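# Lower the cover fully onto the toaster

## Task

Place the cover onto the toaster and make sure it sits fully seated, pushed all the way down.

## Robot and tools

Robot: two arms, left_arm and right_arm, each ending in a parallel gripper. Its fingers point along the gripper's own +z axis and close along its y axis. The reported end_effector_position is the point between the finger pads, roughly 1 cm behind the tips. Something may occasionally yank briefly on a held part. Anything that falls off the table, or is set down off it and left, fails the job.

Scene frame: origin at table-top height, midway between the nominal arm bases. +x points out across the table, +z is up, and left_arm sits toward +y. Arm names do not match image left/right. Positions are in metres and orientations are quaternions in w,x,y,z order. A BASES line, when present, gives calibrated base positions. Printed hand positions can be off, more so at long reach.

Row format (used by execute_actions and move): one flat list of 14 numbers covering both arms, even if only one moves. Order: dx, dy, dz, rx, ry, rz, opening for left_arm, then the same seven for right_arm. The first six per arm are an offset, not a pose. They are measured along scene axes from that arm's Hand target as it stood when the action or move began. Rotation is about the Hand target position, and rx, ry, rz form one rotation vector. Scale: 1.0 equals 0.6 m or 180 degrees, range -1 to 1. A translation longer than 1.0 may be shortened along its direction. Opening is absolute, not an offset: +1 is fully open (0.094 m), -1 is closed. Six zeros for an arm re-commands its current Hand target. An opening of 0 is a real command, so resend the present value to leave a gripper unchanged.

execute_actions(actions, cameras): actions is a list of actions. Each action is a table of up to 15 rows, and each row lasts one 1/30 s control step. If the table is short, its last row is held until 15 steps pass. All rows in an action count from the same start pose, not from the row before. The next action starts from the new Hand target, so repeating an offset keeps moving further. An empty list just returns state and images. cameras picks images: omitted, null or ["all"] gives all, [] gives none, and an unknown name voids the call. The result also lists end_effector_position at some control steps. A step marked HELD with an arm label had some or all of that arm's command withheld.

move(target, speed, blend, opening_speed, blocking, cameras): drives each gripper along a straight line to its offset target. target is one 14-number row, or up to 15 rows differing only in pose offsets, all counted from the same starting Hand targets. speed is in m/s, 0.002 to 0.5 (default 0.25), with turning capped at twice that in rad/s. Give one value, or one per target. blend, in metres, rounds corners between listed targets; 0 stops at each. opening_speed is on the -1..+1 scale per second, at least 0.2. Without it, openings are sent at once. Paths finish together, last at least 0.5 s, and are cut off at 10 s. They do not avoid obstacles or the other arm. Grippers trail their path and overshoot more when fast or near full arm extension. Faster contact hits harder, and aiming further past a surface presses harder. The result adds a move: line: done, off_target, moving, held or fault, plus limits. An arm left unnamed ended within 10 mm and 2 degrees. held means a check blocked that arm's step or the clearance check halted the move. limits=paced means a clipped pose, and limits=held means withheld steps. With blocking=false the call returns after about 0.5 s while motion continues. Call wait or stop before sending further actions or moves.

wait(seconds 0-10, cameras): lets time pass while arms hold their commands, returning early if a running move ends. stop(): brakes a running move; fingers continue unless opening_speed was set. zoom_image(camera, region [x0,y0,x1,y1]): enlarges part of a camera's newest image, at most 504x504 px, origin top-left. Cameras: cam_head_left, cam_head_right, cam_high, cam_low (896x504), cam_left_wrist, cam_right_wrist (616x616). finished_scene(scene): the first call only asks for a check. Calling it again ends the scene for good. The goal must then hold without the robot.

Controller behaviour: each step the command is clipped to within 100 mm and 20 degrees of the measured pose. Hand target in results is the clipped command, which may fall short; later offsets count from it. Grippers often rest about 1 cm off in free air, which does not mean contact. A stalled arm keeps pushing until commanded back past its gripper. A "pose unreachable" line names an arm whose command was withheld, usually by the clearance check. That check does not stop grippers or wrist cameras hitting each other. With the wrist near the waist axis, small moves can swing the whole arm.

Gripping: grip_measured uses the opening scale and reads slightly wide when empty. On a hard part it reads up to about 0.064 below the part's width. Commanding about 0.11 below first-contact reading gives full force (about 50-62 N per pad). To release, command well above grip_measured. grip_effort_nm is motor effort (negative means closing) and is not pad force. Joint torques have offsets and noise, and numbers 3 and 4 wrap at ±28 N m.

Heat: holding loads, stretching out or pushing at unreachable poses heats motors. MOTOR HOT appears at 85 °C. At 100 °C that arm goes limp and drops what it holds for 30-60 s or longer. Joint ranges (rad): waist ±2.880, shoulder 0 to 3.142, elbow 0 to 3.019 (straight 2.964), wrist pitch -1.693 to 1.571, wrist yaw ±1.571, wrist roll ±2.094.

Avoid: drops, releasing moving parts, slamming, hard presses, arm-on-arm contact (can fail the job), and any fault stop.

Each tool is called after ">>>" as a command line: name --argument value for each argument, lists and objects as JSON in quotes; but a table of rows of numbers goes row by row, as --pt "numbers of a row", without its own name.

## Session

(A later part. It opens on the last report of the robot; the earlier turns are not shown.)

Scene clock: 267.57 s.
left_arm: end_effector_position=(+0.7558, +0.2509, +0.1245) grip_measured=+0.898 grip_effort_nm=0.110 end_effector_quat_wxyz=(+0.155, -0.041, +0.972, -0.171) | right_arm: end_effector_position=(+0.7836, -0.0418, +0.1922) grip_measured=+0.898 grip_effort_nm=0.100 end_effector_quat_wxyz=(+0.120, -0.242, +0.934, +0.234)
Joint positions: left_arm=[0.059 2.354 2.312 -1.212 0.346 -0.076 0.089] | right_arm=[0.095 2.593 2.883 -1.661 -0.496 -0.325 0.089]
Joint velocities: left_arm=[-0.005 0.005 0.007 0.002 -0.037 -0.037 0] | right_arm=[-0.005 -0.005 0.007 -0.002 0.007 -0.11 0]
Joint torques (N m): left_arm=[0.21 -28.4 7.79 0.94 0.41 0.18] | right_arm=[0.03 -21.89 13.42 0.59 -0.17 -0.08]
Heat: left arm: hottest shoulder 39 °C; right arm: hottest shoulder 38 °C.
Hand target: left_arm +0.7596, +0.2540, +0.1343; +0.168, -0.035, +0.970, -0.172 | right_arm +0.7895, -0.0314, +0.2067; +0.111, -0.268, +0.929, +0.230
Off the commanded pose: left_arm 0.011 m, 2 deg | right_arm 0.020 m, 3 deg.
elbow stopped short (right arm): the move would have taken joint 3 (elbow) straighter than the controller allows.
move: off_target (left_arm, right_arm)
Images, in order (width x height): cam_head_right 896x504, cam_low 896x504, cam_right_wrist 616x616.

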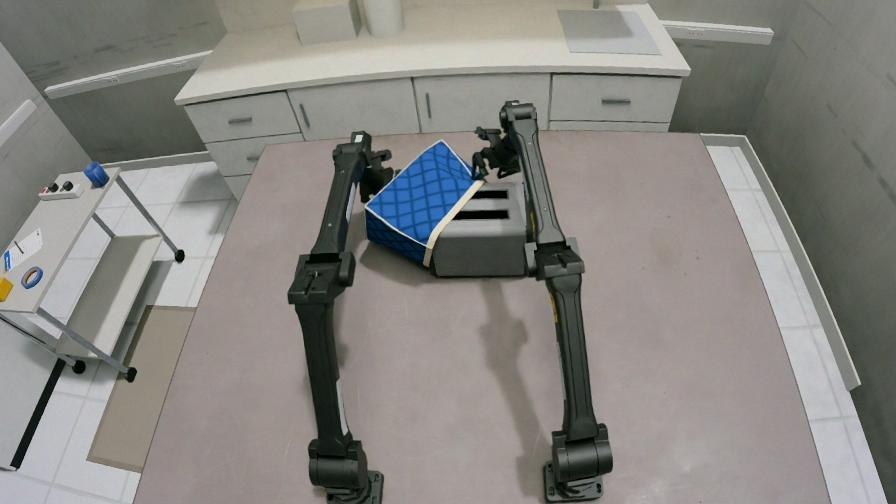

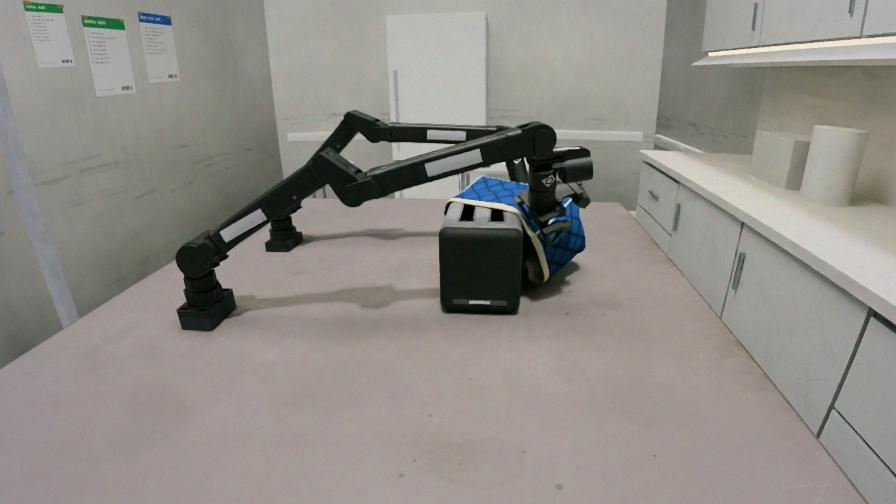

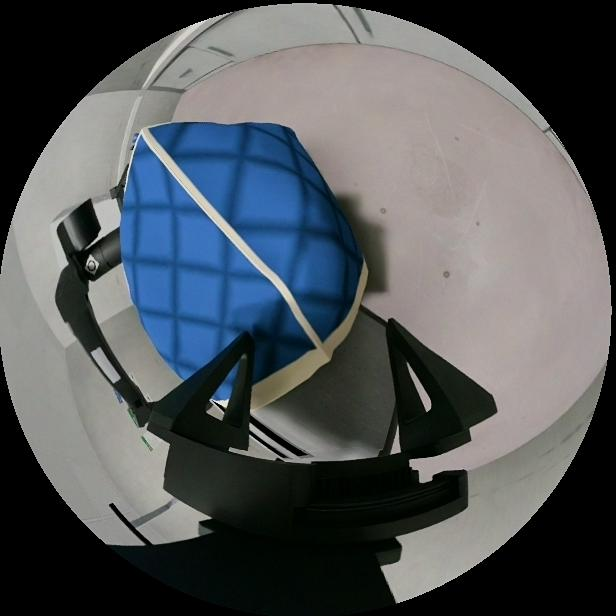

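>>> move --pt "0 0 0 0 0 0 0.9 0.0 0.035 -0.09 0 0 0.0 0.9" --cameras '["cam_right_wrist"]' --speed 0.1

>>> move --target '[0,0,0,0,0,0,0.9,0,0,0,0,0,0,-1]' --cameras '["cam_right_wrist"]' --opening_speed 1

>>> zoom_image --camera "cam_right_wrist" --region '[100, 100, 500, 500]'

Scene clock: 277.33 s.
left_arm: end_effector_position=(+0.7558, +0.2509, +0.1245) grip_measured=+0.898 grip_effort_nm=0.100 end_effector_quat_wxyz=(+0.155, -0.040, +0.972, -0.171) | right_arm: end_effector_position=(+0.7857, -0.0196, +0.1809) grip_measured=+0.898 grip_effort_nm=0.110 end_effector_quat_wxyz=(+0.124, -0.257, +0.930, +0.232)
Joint positions: left_arm=[0.059 2.354 2.312 -1.212 0.346 -0.075 0.089] | right_arm=[0.123 2.609 2.883 -1.629 -0.49 -0.326 0.089]
Joint velocities: left_arm=[-0.005 0.005 -0.002 -0.017 0.022 -0.066 -0.001] | right_arm=[0.005 -0.015 -0.012 -0.002 -0.037 0.037 0]
Joint torques (N m): left_arm=[0.38 -28.75 7.86 0.96 0.37 0.21] | right_arm=[0.09 -19.31 11.11 0.57 -0.14 -0.1]
Heat: left arm: hottest shoulder 39 °C; right arm: hottest shoulder 40 °C.
Hand target: left_arm +0.7596, +0.2540, +0.1343; +0.168, -0.035, +0.970, -0.172 | right_arm +0.7887, -0.0104, +0.1526; +0.111, -0.268, +0.929, +0.230
Off the commanded pose: left_arm 0.011 m, 2 deg | right_arm 0.030 m, 2 deg.
move: off_target (left_arm, right_arm)
Images, in order (width x height): cam_right_wrist 616x616.

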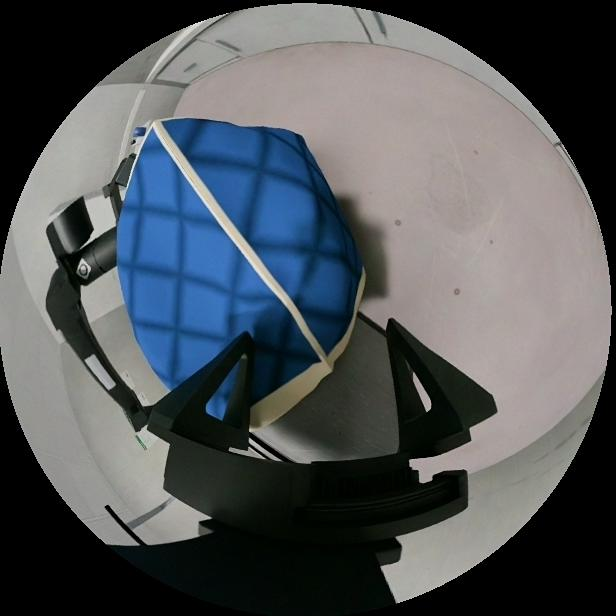

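Scene clock: 279.63 s.
left_arm: end_effector_position=(+0.7558, +0.2509, +0.1245) grip_measured=+0.898 grip_effort_nm=0.115 end_effector_quat_wxyz=(+0.155, -0.040, +0.972, -0.171) | right_arm: end_effector_position=(+0.7873, -0.0193, +0.1765) grip_measured=-0.996 grip_effort_nm=-0.183 end_effector_quat_wxyz=(+0.125, -0.258, +0.930, +0.232)
Joint positions: left_arm=[0.059 2.354 2.312 -1.212 0.346 -0.075 0.089] | right_arm=[0.123 2.615 2.883 -1.621 -0.49 -0.326 0]
Joint velocities: left_arm=[-0.005 0.005 0.017 -0.017 0.051 0.007 0] | right_arm=[-0.005 -0.005 -0.012 0.002 0.037 -0.066 -0.001]
Joint torques (N m): left_arm=[0.26 -28.51 7.79 1.01 0.39 0.17] | right_arm=[0.03 -19.6 11.56 0.28 -0.14 -0.08]
Heat: left arm: hottest shoulder 39 °C; right arm: hottest shoulder 40 °C.
Hand target: left_arm +0.7596, +0.2540, +0.1343; +0.168, -0.035, +0.970, -0.172 | right_arm +0.7886, -0.0104, +0.1527; +0.111, -0.268, +0.929, +0.230
Off the commanded pose: left_arm 0.011 m, 2 deg | right_arm 0.026 m, 2 deg.
move: off_target (left_arm, right_arm)
Images, in order (width x height): cam_right_wrist 616x616.

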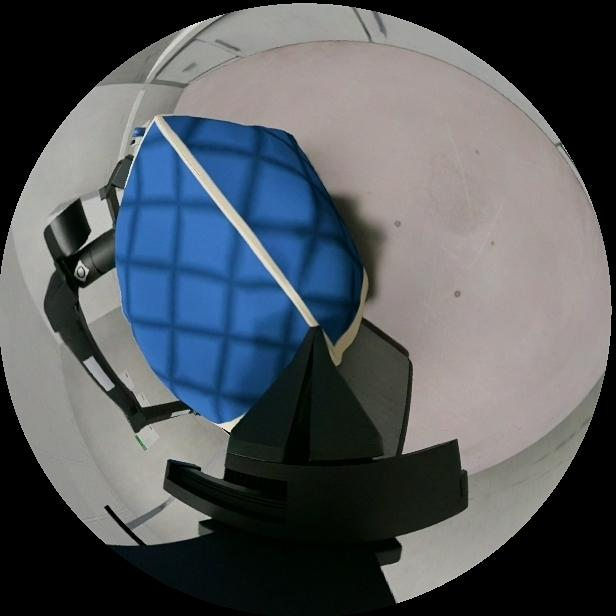

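Scaled by 1.260 from the camera's 616x616 image, which has a finer 880x880 frame.

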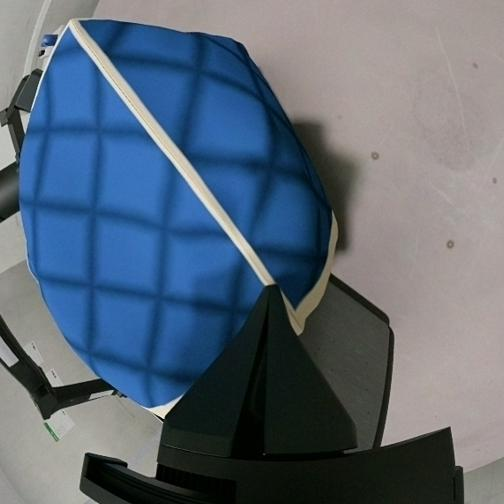

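>>> move --pt "0 0 0 0 0 0 0.9 -0.0 0.0 0.09 0 0 0 0.6" --cameras '[]'

>>> move --pt "0 0 0 0 0 0 0.9 0.01 0.04 0.0 0 0 0.1 0.6" --pt "0 0 0 0 0 0 0.9 0.01 0.04 -0.16 0 0 0.1 0.6" --cameras '["cam_right_wrist"]' --speed 0.15

>>> move --target '[0,0,0,0,0,0,0.9,0,0,-0.06,0,0,0,-1]' --cameras '["cam_right_wrist","cam_low"]' --opening_speed 1

Scene clock: 285.40 s.
left_arm: end_effector_position=(+0.7558, +0.2509, +0.1245) grip_measured=+0.898 grip_effort_nm=0.110 end_effector_quat_wxyz=(+0.155, -0.040, +0.972, -0.171) | right_arm: end_effector_position=(+0.7865, -0.0196, +0.1762) grip_measured=+0.598 grip_effort_nm=0.120 end_effector_quat_wxyz=(+0.122, -0.254, +0.931, +0.232)
Joint positions: left_arm=[0.059 2.354 2.312 -1.212 0.346 -0.075 0.089] | right_arm=[0.123 2.615 2.883 -1.626 -0.49 -0.32 0.075]
Joint velocities: left_arm=[-0.015 -0.005 0.002 0.002 -0.051 -0.081 0] | right_arm=[-0.005 -0.015 -0.042 0.007 0.081 0.022 0]
Joint torques (N m): left_arm=[0.62 -28.69 7.77 0.92 0.4 0.18] | right_arm=[-0.21 -23.36 13.5 0.17 -0.2 0.22]
Heat: left arm: hottest shoulder 39 °C; right arm: hottest shoulder 40 °C.
Hand target: left_arm +0.7596, +0.2540, +0.1343; +0.168, -0.035, +0.970, -0.172 | right_arm +0.7894, -0.0104, +0.2070; +0.111, -0.268, +0.929, +0.231
Off the commanded pose: left_arm 0.011 m, 2 deg | right_arm 0.032 m, 2 deg.
elbow stopped short (right arm): the move would have taken joint 3 (elbow) straighter than the controller allows.
move: off_target (left_arm, right_arm)
No camera images: "cameras" was empty.

Scene clock: 287.80 s.
left_arm: end_effector_position=(+0.7558, +0.2509, +0.1245) grip_measured=+0.898 grip_effort_nm=0.120 end_effector_quat_wxyz=(+0.155, -0.040, +0.972, -0.171) | right_arm: end_effector_position=(+0.7957, -0.0044, +0.1782) grip_measured=+0.598 grip_effort_nm=0.120 end_effector_quat_wxyz=(+0.176, -0.373, +0.882, +0.230)
Joint positions: left_arm=[0.059 2.354 2.312 -1.212 0.346 -0.074 0.089] | right_arm=[0.132 2.636 2.914 -1.583 -0.53 -0.558 0.075]
Joint velocities: left_arm=[0.005 -0.015 -0.002 0.007 0.066 -0.037 -0.001] | right_arm=[-0.015 0.005 -0.007 -0.007 0.051 -0.051 0]
Joint torques (N m): left_arm=[0.56 -28.92 7.79 0.99 0.37 0.2] | right_arm=[0.73 -16.21 10.8 0.09 -0.18 -0.35]
Heat: left arm: hottest shoulder 39 °C; right arm: hottest shoulder 40 °C.
Hand target: left_arm +0.7596, +0.2540, +0.1343; +0.168, -0.035, +0.970, -0.172 | right_arm +0.7939, +0.0136, +0.1105; +0.073, -0.410, +0.875, +0.245
Off the commanded pose: left_arm 0.011 m, 2 deg | right_arm 0.070 m, 13 deg.
elbow stopped short (right arm): the move would have taken joint 3 (elbow) straighter than the controller allows.
move: off_target (left_arm, right_arm)
Images, in order (width x height): cam_right_wrist 616x616.

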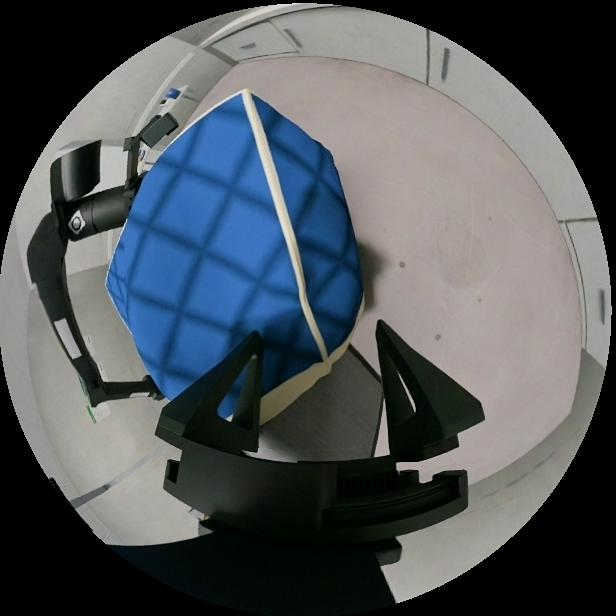

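Scene clock: 289.80 s.
left_arm: end_effector_position=(+0.7558, +0.2509, +0.1245) grip_measured=+0.898 grip_effort_nm=0.115 end_effector_quat_wxyz=(+0.155, -0.040, +0.972, -0.171) | right_arm: end_effector_position=(+0.8006, -0.0033, +0.1139) grip_measured=-0.996 grip_effort_nm=-0.188 end_effector_quat_wxyz=(+0.154, -0.381, +0.882, +0.230)
Joint positions: left_arm=[0.059 2.354 2.312 -1.212 0.346 -0.074 0.089] | right_arm=[0.134 2.72 2.917 -1.555 -0.523 -0.587 0]
Joint velocities: left_arm=[-0.005 -0.015 0.002 -0.007 -0.022 0.022 -0.001] | right_arm=[0.005 0.005 -0.012 -0.002 0.007 -0.007 0]
Joint torques (N m): left_arm=[0.09 -28.81 7.84 0.85 0.41 0.19] | right_arm=[0.85 -19.14 10.55 -0.01 -0.23 -0.17]
Heat: left arm: hottest shoulder 39 °C; right arm: hottest shoulder 40 °C.
Hand target: left_arm +0.7596, +0.2540, +0.1343; +0.168, -0.035, +0.970, -0.172 | right_arm +0.7934, +0.0138, +0.0745; +0.073, -0.410, +0.875, +0.245
Off the commanded pose: left_arm 0.011 m, 2 deg | right_arm 0.043 m, 10 deg.
elbow stopped short (right arm): the move would have taken joint 3 (elbow) straighter than the controller allows.
move: off_target (left_arm, right_arm)
Images, in order (width x height): cam_low 896x504, cam_right_wrist 616x616.

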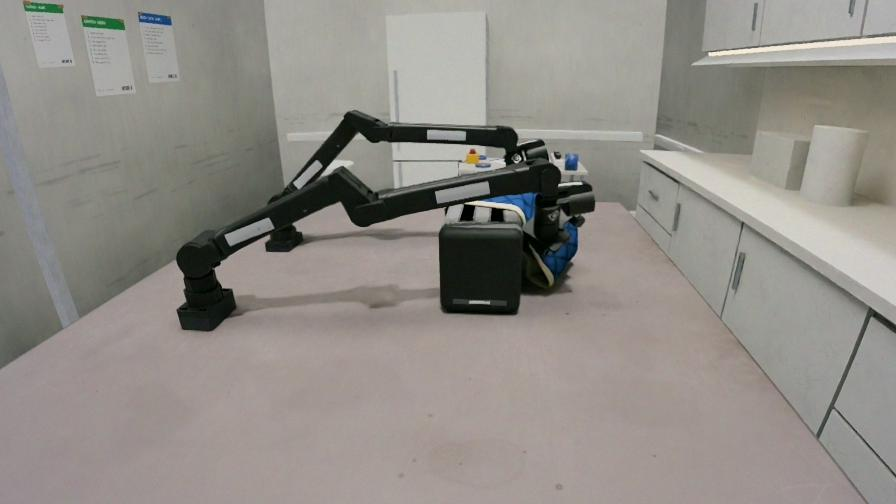

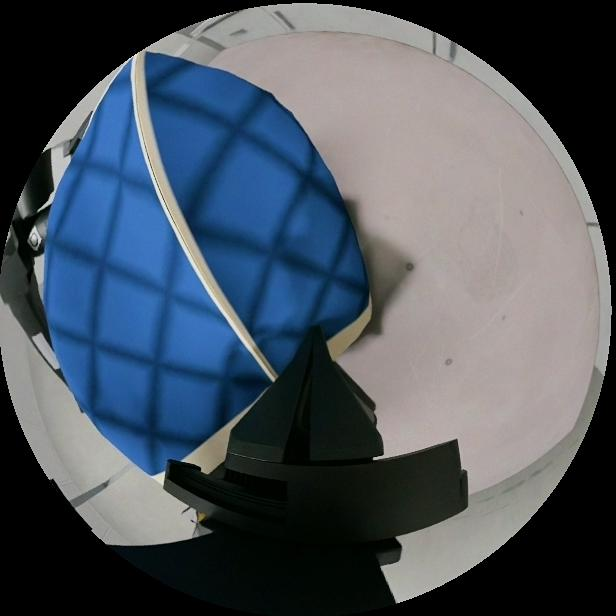

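>>> move --pt "0 0 0.2 0 0 0 0.6 0 0 0.3 0 0 0 -1" --pt "-0.14 -0.05 0.3 0 0 0.1 0.6 -0.1 -0.1 0.4 0 0 -0.2 -1" --pt "-0.25 -0.16 0.22 0 0 0.25 0.6 -0.2 -0.25 0.35 0 0 -0.25 -1"

>>> zoom_image --camera "cam_head_right" --region '[340, 100, 580, 320]'

Scene clock: 307.43 s.
left_arm: end_effector_position=(+0.6075, +0.1632, +0.2353) grip_measured=+0.602 grip_effort_nm=-0.105 end_effector_quat_wxyz=(+0.198, -0.404, +0.890, -0.078) | right_arm: end_effector_position=(+0.6801, -0.1318, +0.2743) grip_measured=-0.996 grip_effort_nm=-0.203 end_effector_quat_wxyz=(+0.150, -0.052, +0.967, +0.198)
Joint positions: left_arm=[-0.175 1.797 1.696 -1.049 -0.091 -1.003 0.075] | right_arm=[0.005 1.933 1.936 -1.259 -0.398 -0.001 0]
Joint velocities: left_arm=[-0.005 -0.015 0.007 0.002 -0.007 -0.066 -0.001] | right_arm=[-0.005 -0.015 0.002 -0.017 0.037 0.037 0]
Joint torques (N m): left_arm=[-0.85 -23.53 7.98 1.1 -0.28 -0.02] | right_arm=[-1.44 -18.67 8.58 0.96 -0.07 0.24]
Heat: left arm: hottest shoulder 40 °C; right arm: hottest shoulder 39 °C.
Hand target: left_arm +0.6077, +0.1570, +0.2620; +0.221, -0.403, +0.883, -0.094 | right_arm +0.6775, -0.1367, +0.2874; +0.162, -0.044, +0.966, +0.197
Off the commanded pose: left_arm 0.032 m, 3 deg | right_arm 0.013 m, 2 deg.
elbow stopped short (right arm): the move would have taken joint 3 (elbow) straighter than the controller allows.
move: off_target (left_arm, right_arm); limits=paced

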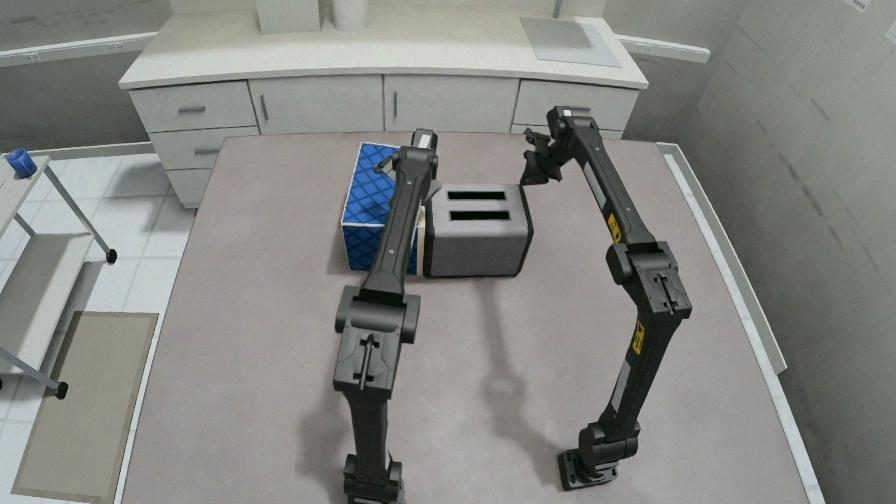

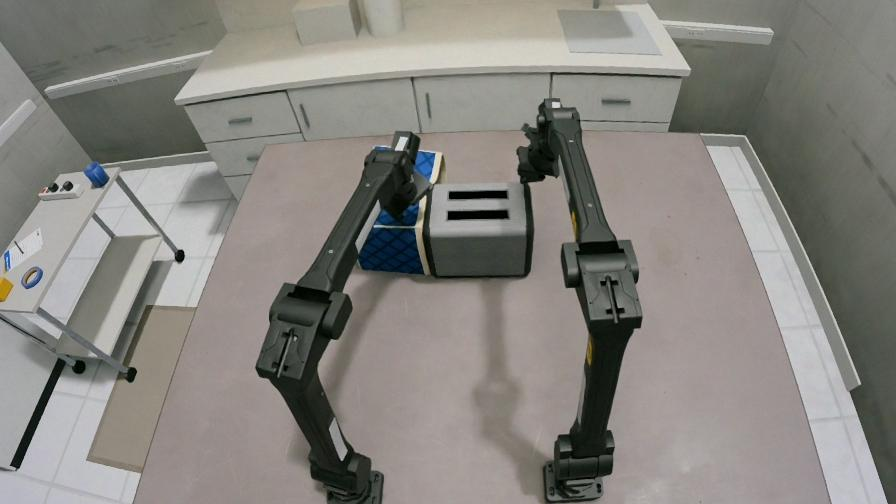

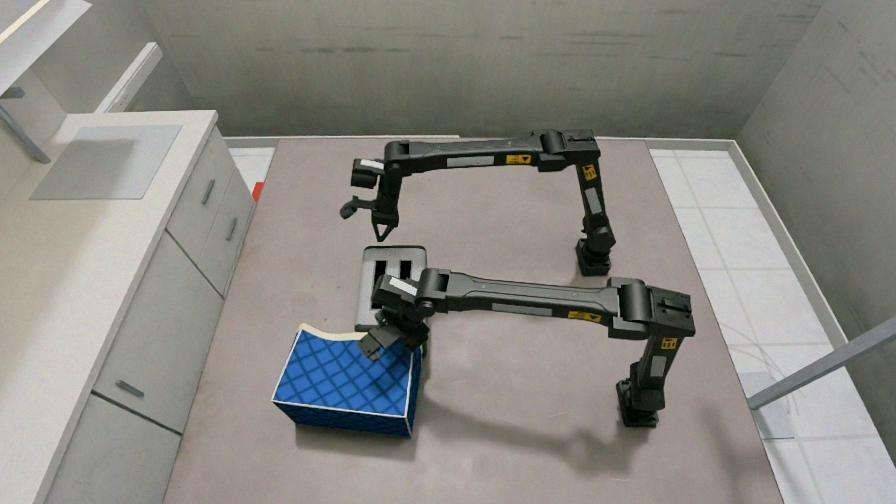

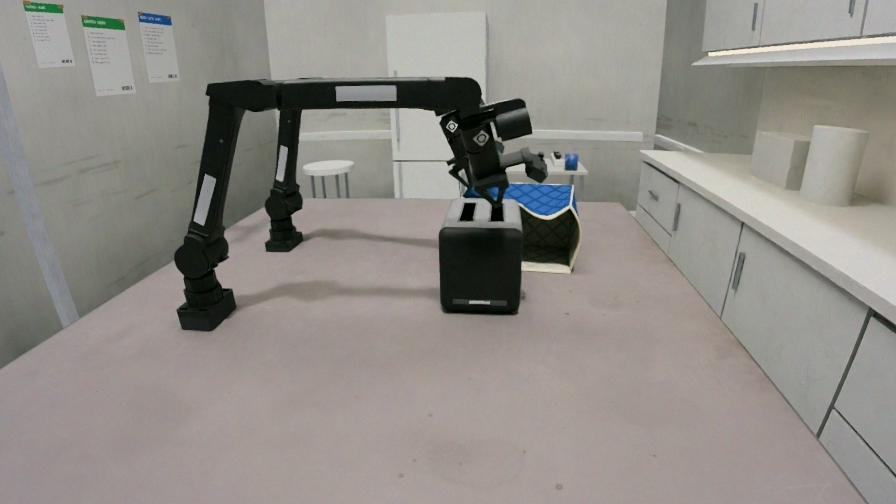

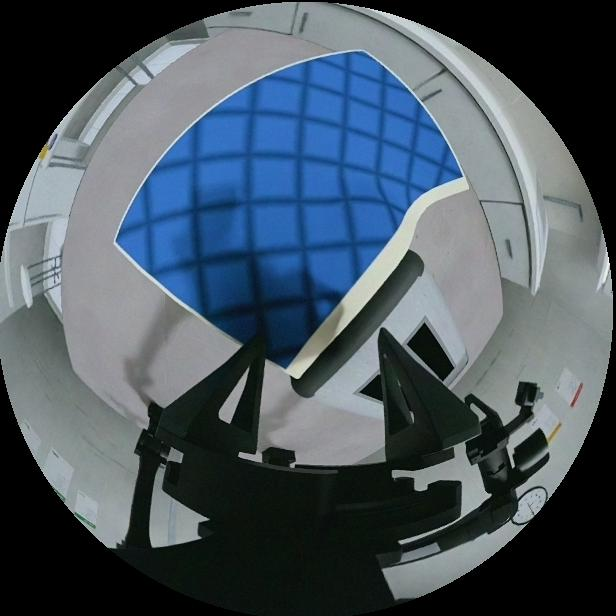

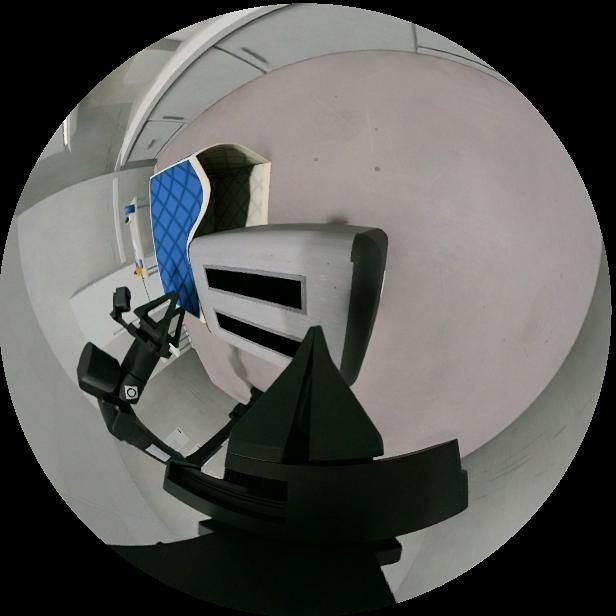

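Scaled by 2.100.

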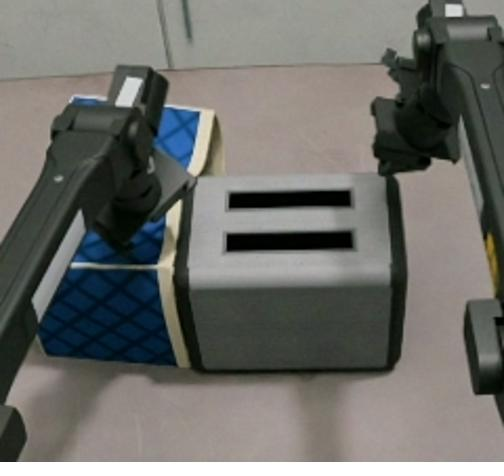

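>>> move --pt "0 0 0.08 0 0 0 0.6 0 0 0.1 0 0 0 -1" --pt "0.16 0.25 0.08 0 0 -0.25 0.6 0 0 0.1 0 0 0 -1"

Scene clock: 327.17 s.
left_arm: end_effector_position=(+0.6989, +0.3008, +0.3135) grip_measured=+0.602 grip_effort_nm=-0.110 end_effector_quat_wxyz=(+0.162, -0.039, +0.971, -0.172) | right_arm: end_effector_position=(+0.6690, -0.1323, +0.3176) grip_measured=-0.996 grip_effort_nm=-0.193 end_effector_quat_wxyz=(+0.134, -0.048, +0.970, +0.199)
Joint positions: left_arm=[0.137 2.236 2.603 -1.632 0.373 0.003 0.075] | right_arm=[0.005 1.928 2.049 -1.408 -0.398 0.001 0]
Joint velocities: left_arm=[0.005 -0.005 0.002 -0.007 -0.051 -0.095 -0.001] | right_arm=[-0.005 -0.005 -0.037 0.017 0.022 -0.051 -0.001]
Joint torques (N m): left_arm=[0.15 -23.18 10.67 0.12 0.36 0.19] | right_arm=[-1.44 -17.2 14.61 0.38 -0.09 0.23]
Heat: left arm: hottest shoulder 39 °C; right arm: hottest shoulder 37 °C.
Hand target: left_arm +0.7058, +0.3053, +0.3151; +0.169, -0.035, +0.970, -0.171 | right_arm +0.6783, -0.1367, +0.3472; +0.162, -0.044, +0.966, +0.197
Off the commanded pose: left_arm 0.009 m, 1 deg | right_arm 0.031 m, 3 deg.
move: off_target (right_arm)

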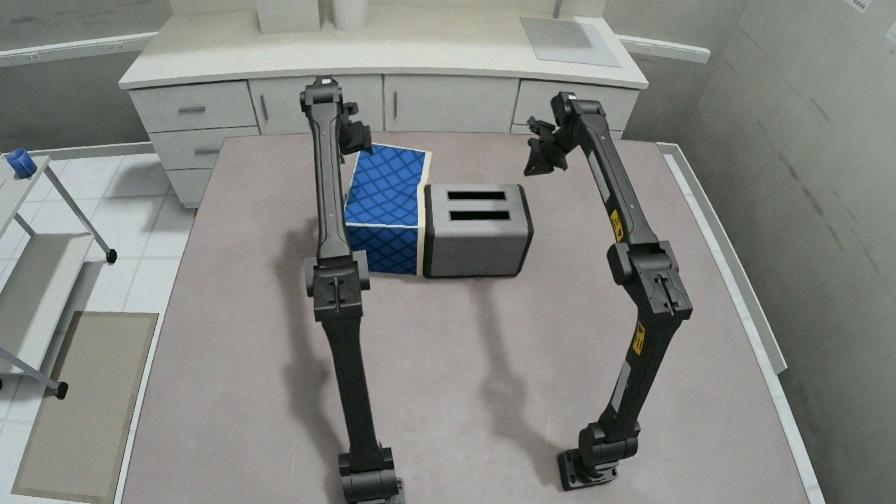

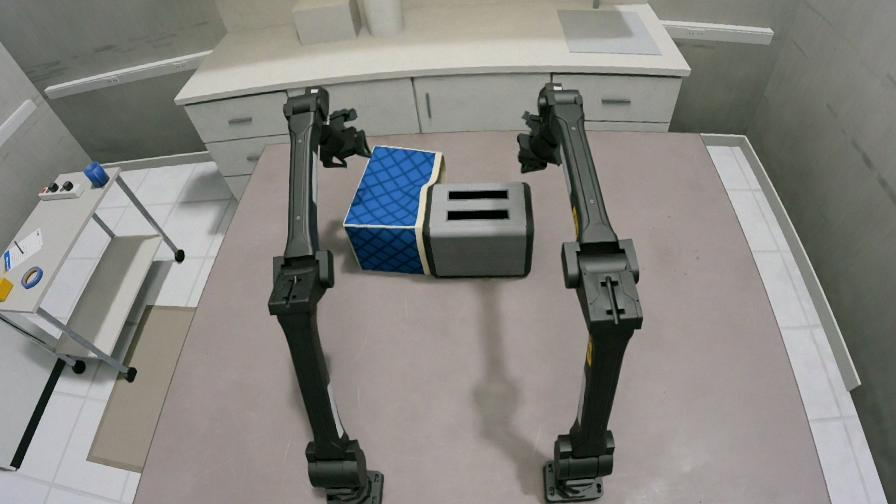

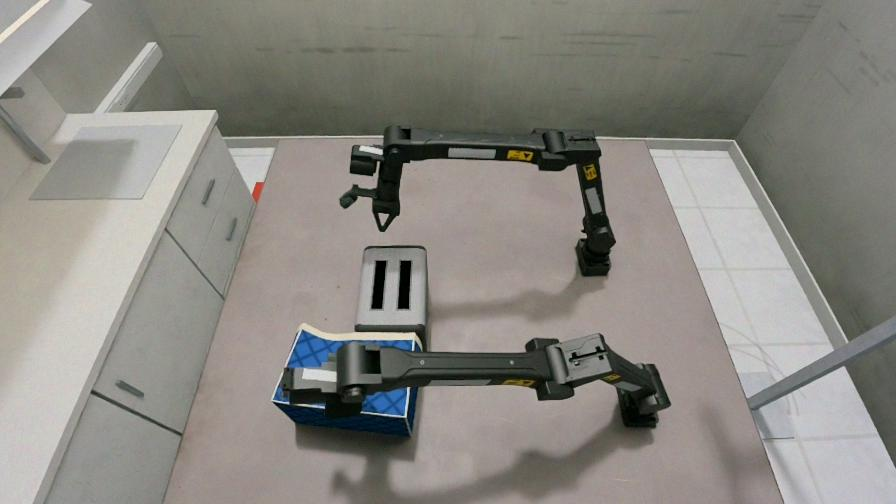

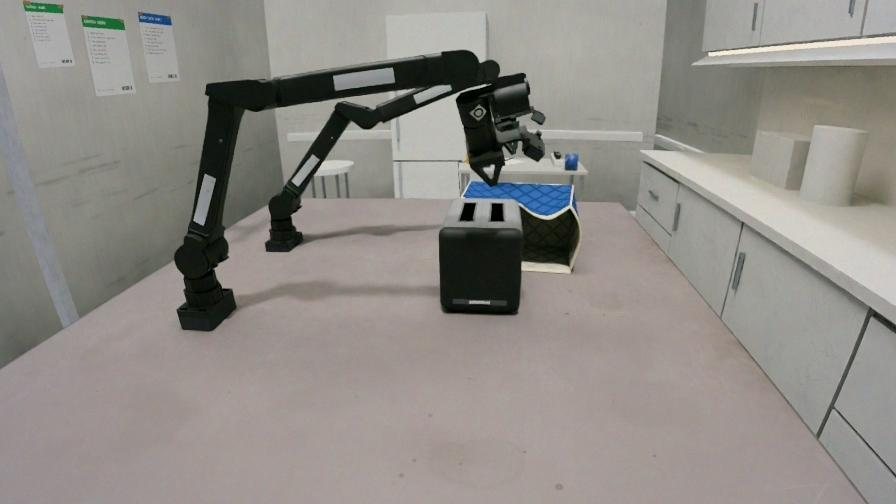

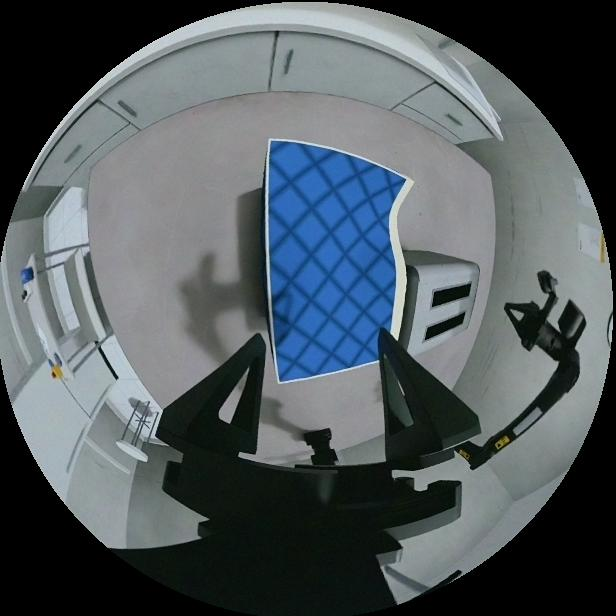

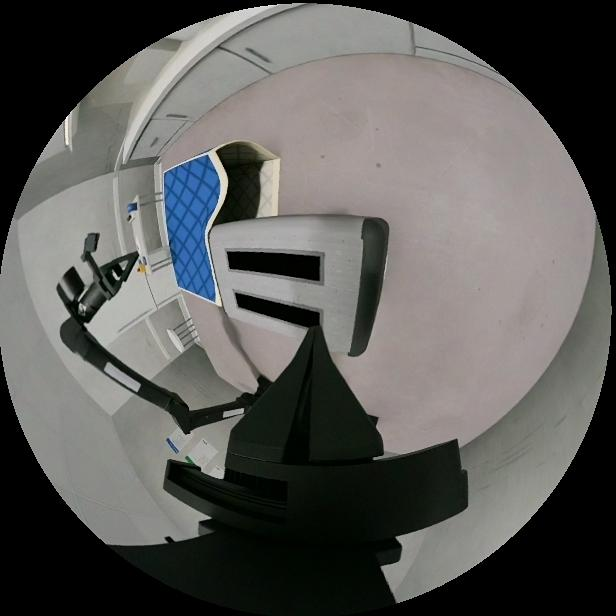

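>>> move --pt "0.01 0.045 -0.15 0 0 0 0.6 0 0 0.0 0 0 0 -1" --pt "0.01 0.045 -0.28 0 0 0 0.6 0 0 0.0 0 0 0 -1" --cameras '["cam_left_wrist"]'

>>> move --target '[0,0,0,0,0,0,-1,0,0,0,0,0,0,-1]' --cameras '["cam_left_wrist","cam_head_right"]' --opening_speed 1

Scene clock: 333.13 s.
left_arm: end_effector_position=(+0.7096, +0.3290, +0.1307) grip_measured=+0.602 grip_effort_nm=-0.110 end_effector_quat_wxyz=(+0.152, -0.039, +0.972, -0.174) | right_arm: end_effector_position=(+0.6690, -0.1323, +0.3178) grip_measured=-0.996 grip_effort_nm=-0.203 end_effector_quat_wxyz=(+0.135, -0.048, +0.970, +0.199)
Joint positions: left_arm=[0.175 2.232 2.112 -1.184 0.386 0.047 0.075] | right_arm=[0.005 1.928 2.049 -1.408 -0.398 0.001 0]
Joint velocities: left_arm=[0.015 -0.015 0.007 0.017 -0.066 -0.051 0.002] | right_arm=[-0.015 0.005 -0.002 0.012 0.037 0.007 0]
Joint torques (N m): left_arm=[0.32 -28.45 7.25 0.84 0.36 0.19] | right_arm=[-1.49 -17.08 14.6 0.39 -0.09 0.23]
Heat: left arm: hottest shoulder 40 °C; right arm: hottest shoulder 37 °C.
Hand target: left_arm +0.7114, +0.3350, +0.1474; +0.169, -0.035, +0.970, -0.171 | right_arm +0.6783, -0.1367, +0.3473; +0.162, -0.044, +0.966, +0.197
Off the commanded pose: left_arm 0.017 m, 2 deg | right_arm 0.031 m, 3 deg.
move: off_target (left_arm, right_arm)
Images, in order (width x height): cam_left_wrist 616x616.

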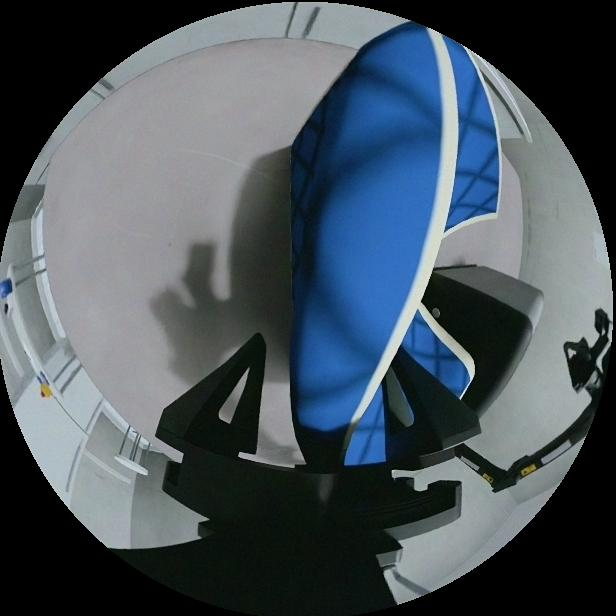

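Scene clock: 334.93 s.
left_arm: end_effector_position=(+0.7102, +0.3286, +0.1341) grip_measured=-0.712 grip_effort_nm=-1.028 end_effector_quat_wxyz=(+0.155, -0.038, +0.972, -0.175) | right_arm: end_effector_position=(+0.6690, -0.1323, +0.3178) grip_measured=-0.996 grip_effort_nm=-0.193 end_effector_quat_wxyz=(+0.135, -0.048, +0.970, +0.199)
Joint positions: left_arm=[0.175 2.227 2.112 -1.182 0.389 0.048 0.014] | right_arm=[0.005 1.928 2.049 -1.408 -0.398 0.001 0]
Joint velocities: left_arm=[-0.005 -0.015 -0.002 -0.012 0.037 -0.022 0.001] | right_arm=[0.005 -0.015 -0.022 0.022 -0.022 -0.037 0]
Joint torques (N m): left_arm=[0.79 -27.4 7.34 0.76 0.2 0.17] | right_arm=[-1.38 -17.2 14.58 0.39 -0.08 0.22]
Heat: left arm: hottest shoulder 40 °C; right arm: hottest shoulder 37 °C.
Hand target: left_arm +0.7114, +0.3350, +0.1476; +0.169, -0.035, +0.970, -0.172 | right_arm +0.6783, -0.1367, +0.3473; +0.162, -0.044, +0.966, +0.197
Off the commanded pose: left_arm 0.015 m, 2 deg | right_arm 0.031 m, 3 deg.
move: off_target (left_arm, right_arm)
Images, in order (width x height): cam_head_right 896x504, cam_left_wrist 616x616.

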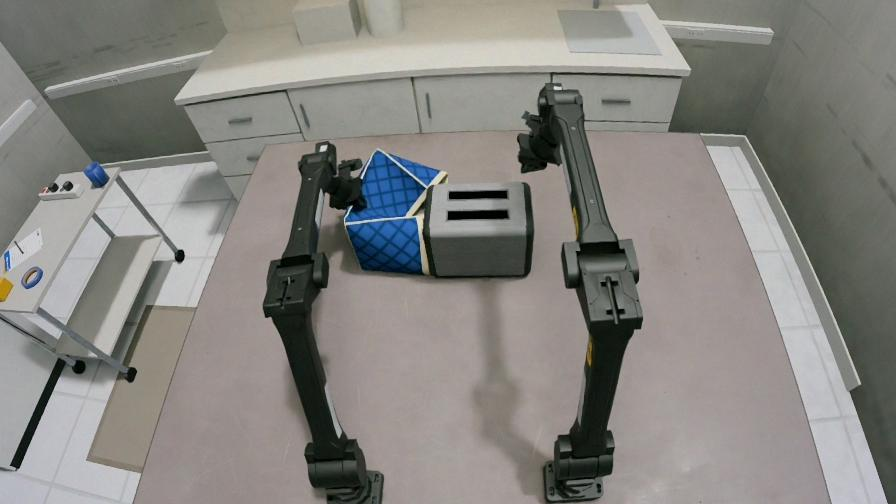

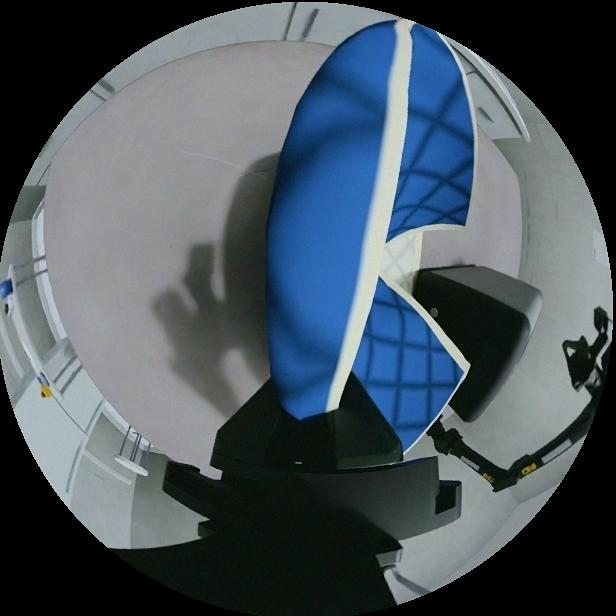

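>>> move --pt "-0.1 0.03 0.2 0 0 0 -1 0 0 0 0 0 0 -1" --pt "-0.4 0 0.45 0 0 0 -1 0 0 0 0 0 0 -1"

Scene clock: 341.10 s.
left_arm: end_effector_position=(+0.4759, +0.3253, +0.4064) grip_measured=-0.712 grip_effort_nm=-1.033 end_effector_quat_wxyz=(+0.162, -0.035, +0.971, -0.172) | right_arm: end_effector_position=(+0.6690, -0.1323, +0.3178) grip_measured=-0.996 grip_effort_nm=-0.193 end_effector_quat_wxyz=(+0.135, -0.048, +0.970, +0.199)
Joint positions: left_arm=[0.256 1.57 1.857 -1.603 0.407 0.137 0.014] | right_arm=[0.005 1.928 2.049 -1.408 -0.398 0.001 0]
Joint velocities: left_arm=[-0.015 -0.015 -0.002 -0.032 -0.037 -0.007 -0.001] | right_arm=[-0.015 -0.005 -0.002 -0.007 0.022 0.007 0]
Joint torques (N m): left_arm=[0.97 -16.56 8.02 0.06 0.5 0.18] | right_arm=[-1.49 -17.14 14.64 0.43 -0.09 0.22]
Heat: left arm: hottest shoulder 41 °C; right arm: hottest shoulder 37 °C.
Hand target: left_arm +0.4713, +0.3312, +0.4160; +0.170, -0.035, +0.970, -0.171 | right_arm +0.6783, -0.1367, +0.3473; +0.162, -0.044, +0.966, +0.197
Off the commanded pose: left_arm 0.015 m, 1 deg | right_arm 0.031 m, 3 deg.
move: off_target (left_arm, right_arm)

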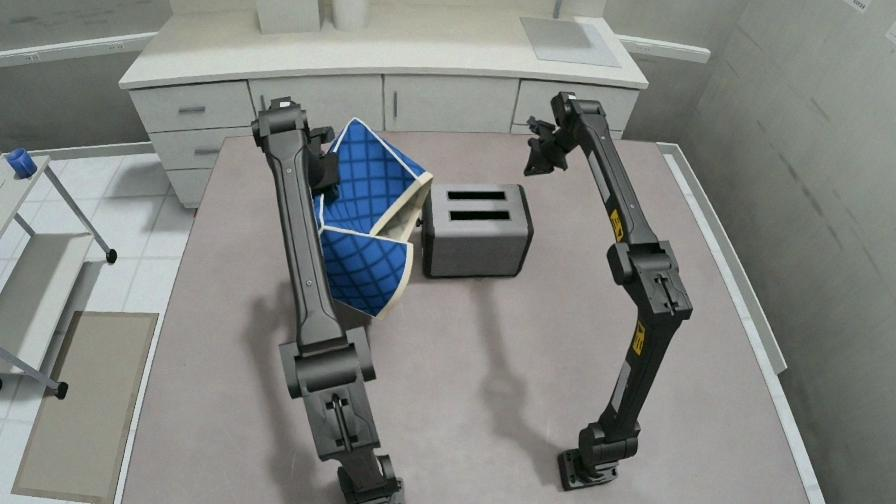

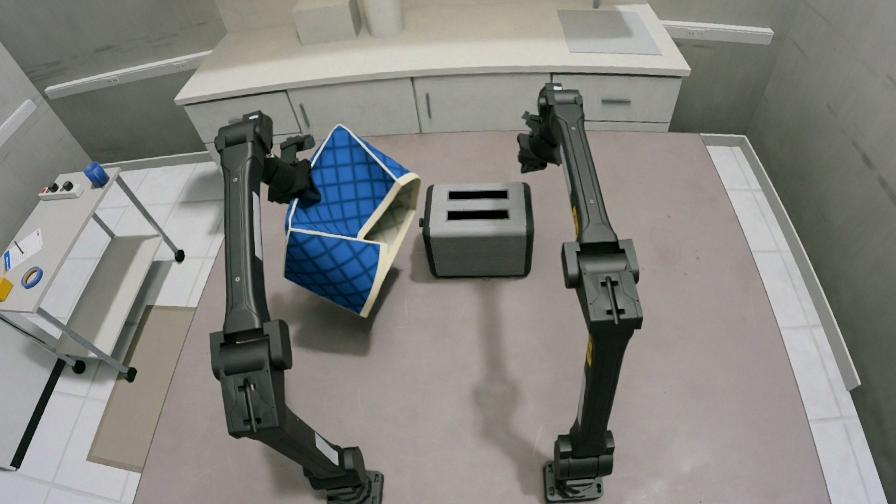

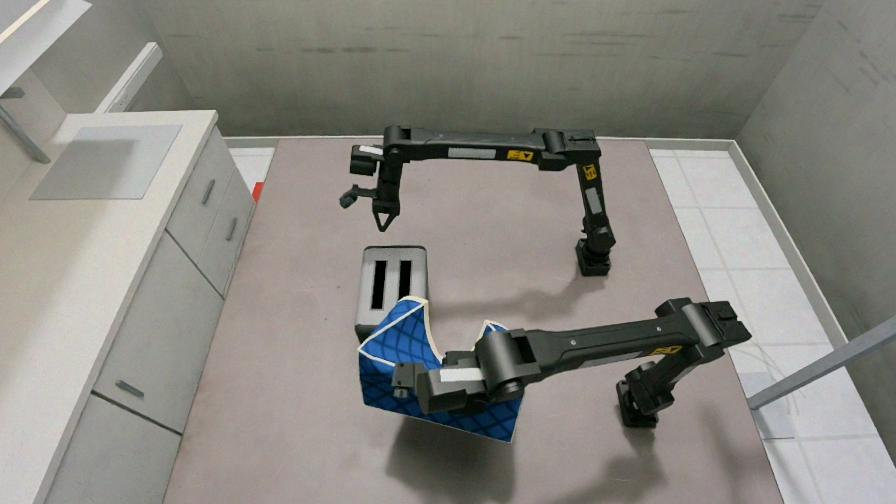

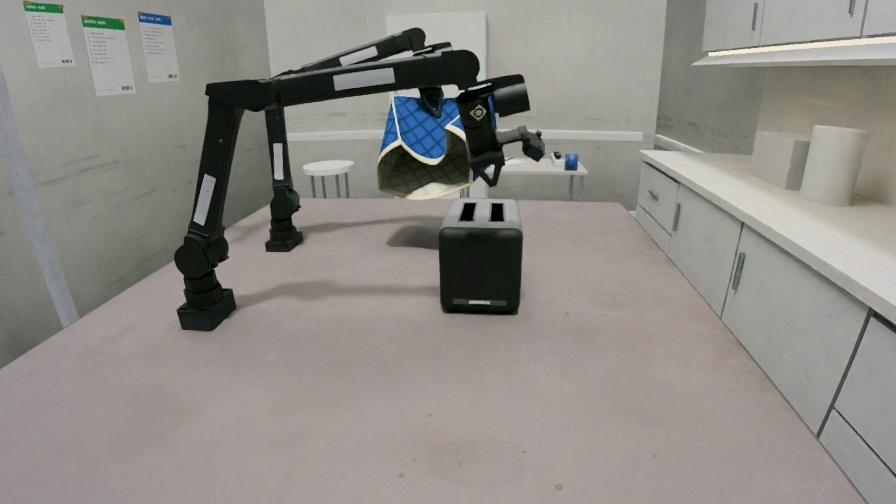

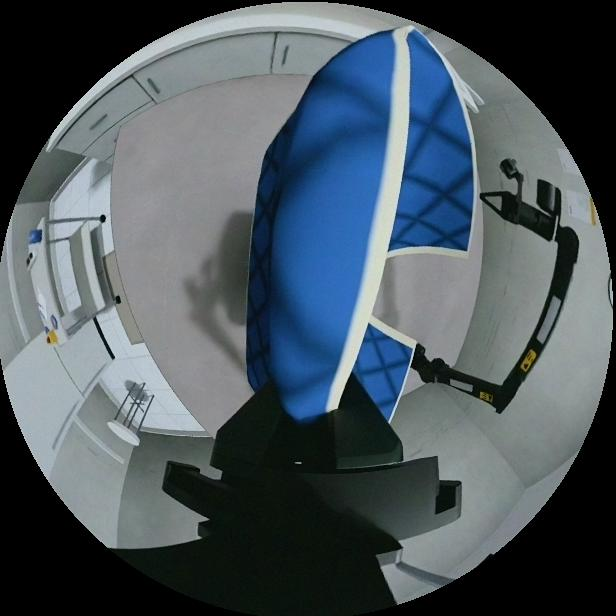

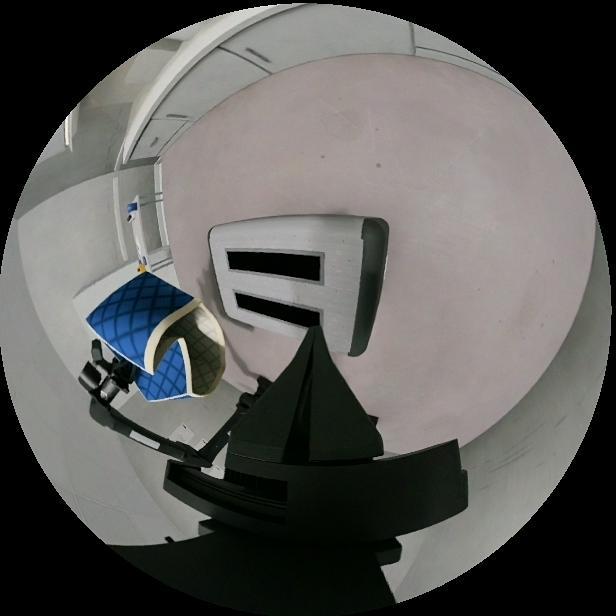

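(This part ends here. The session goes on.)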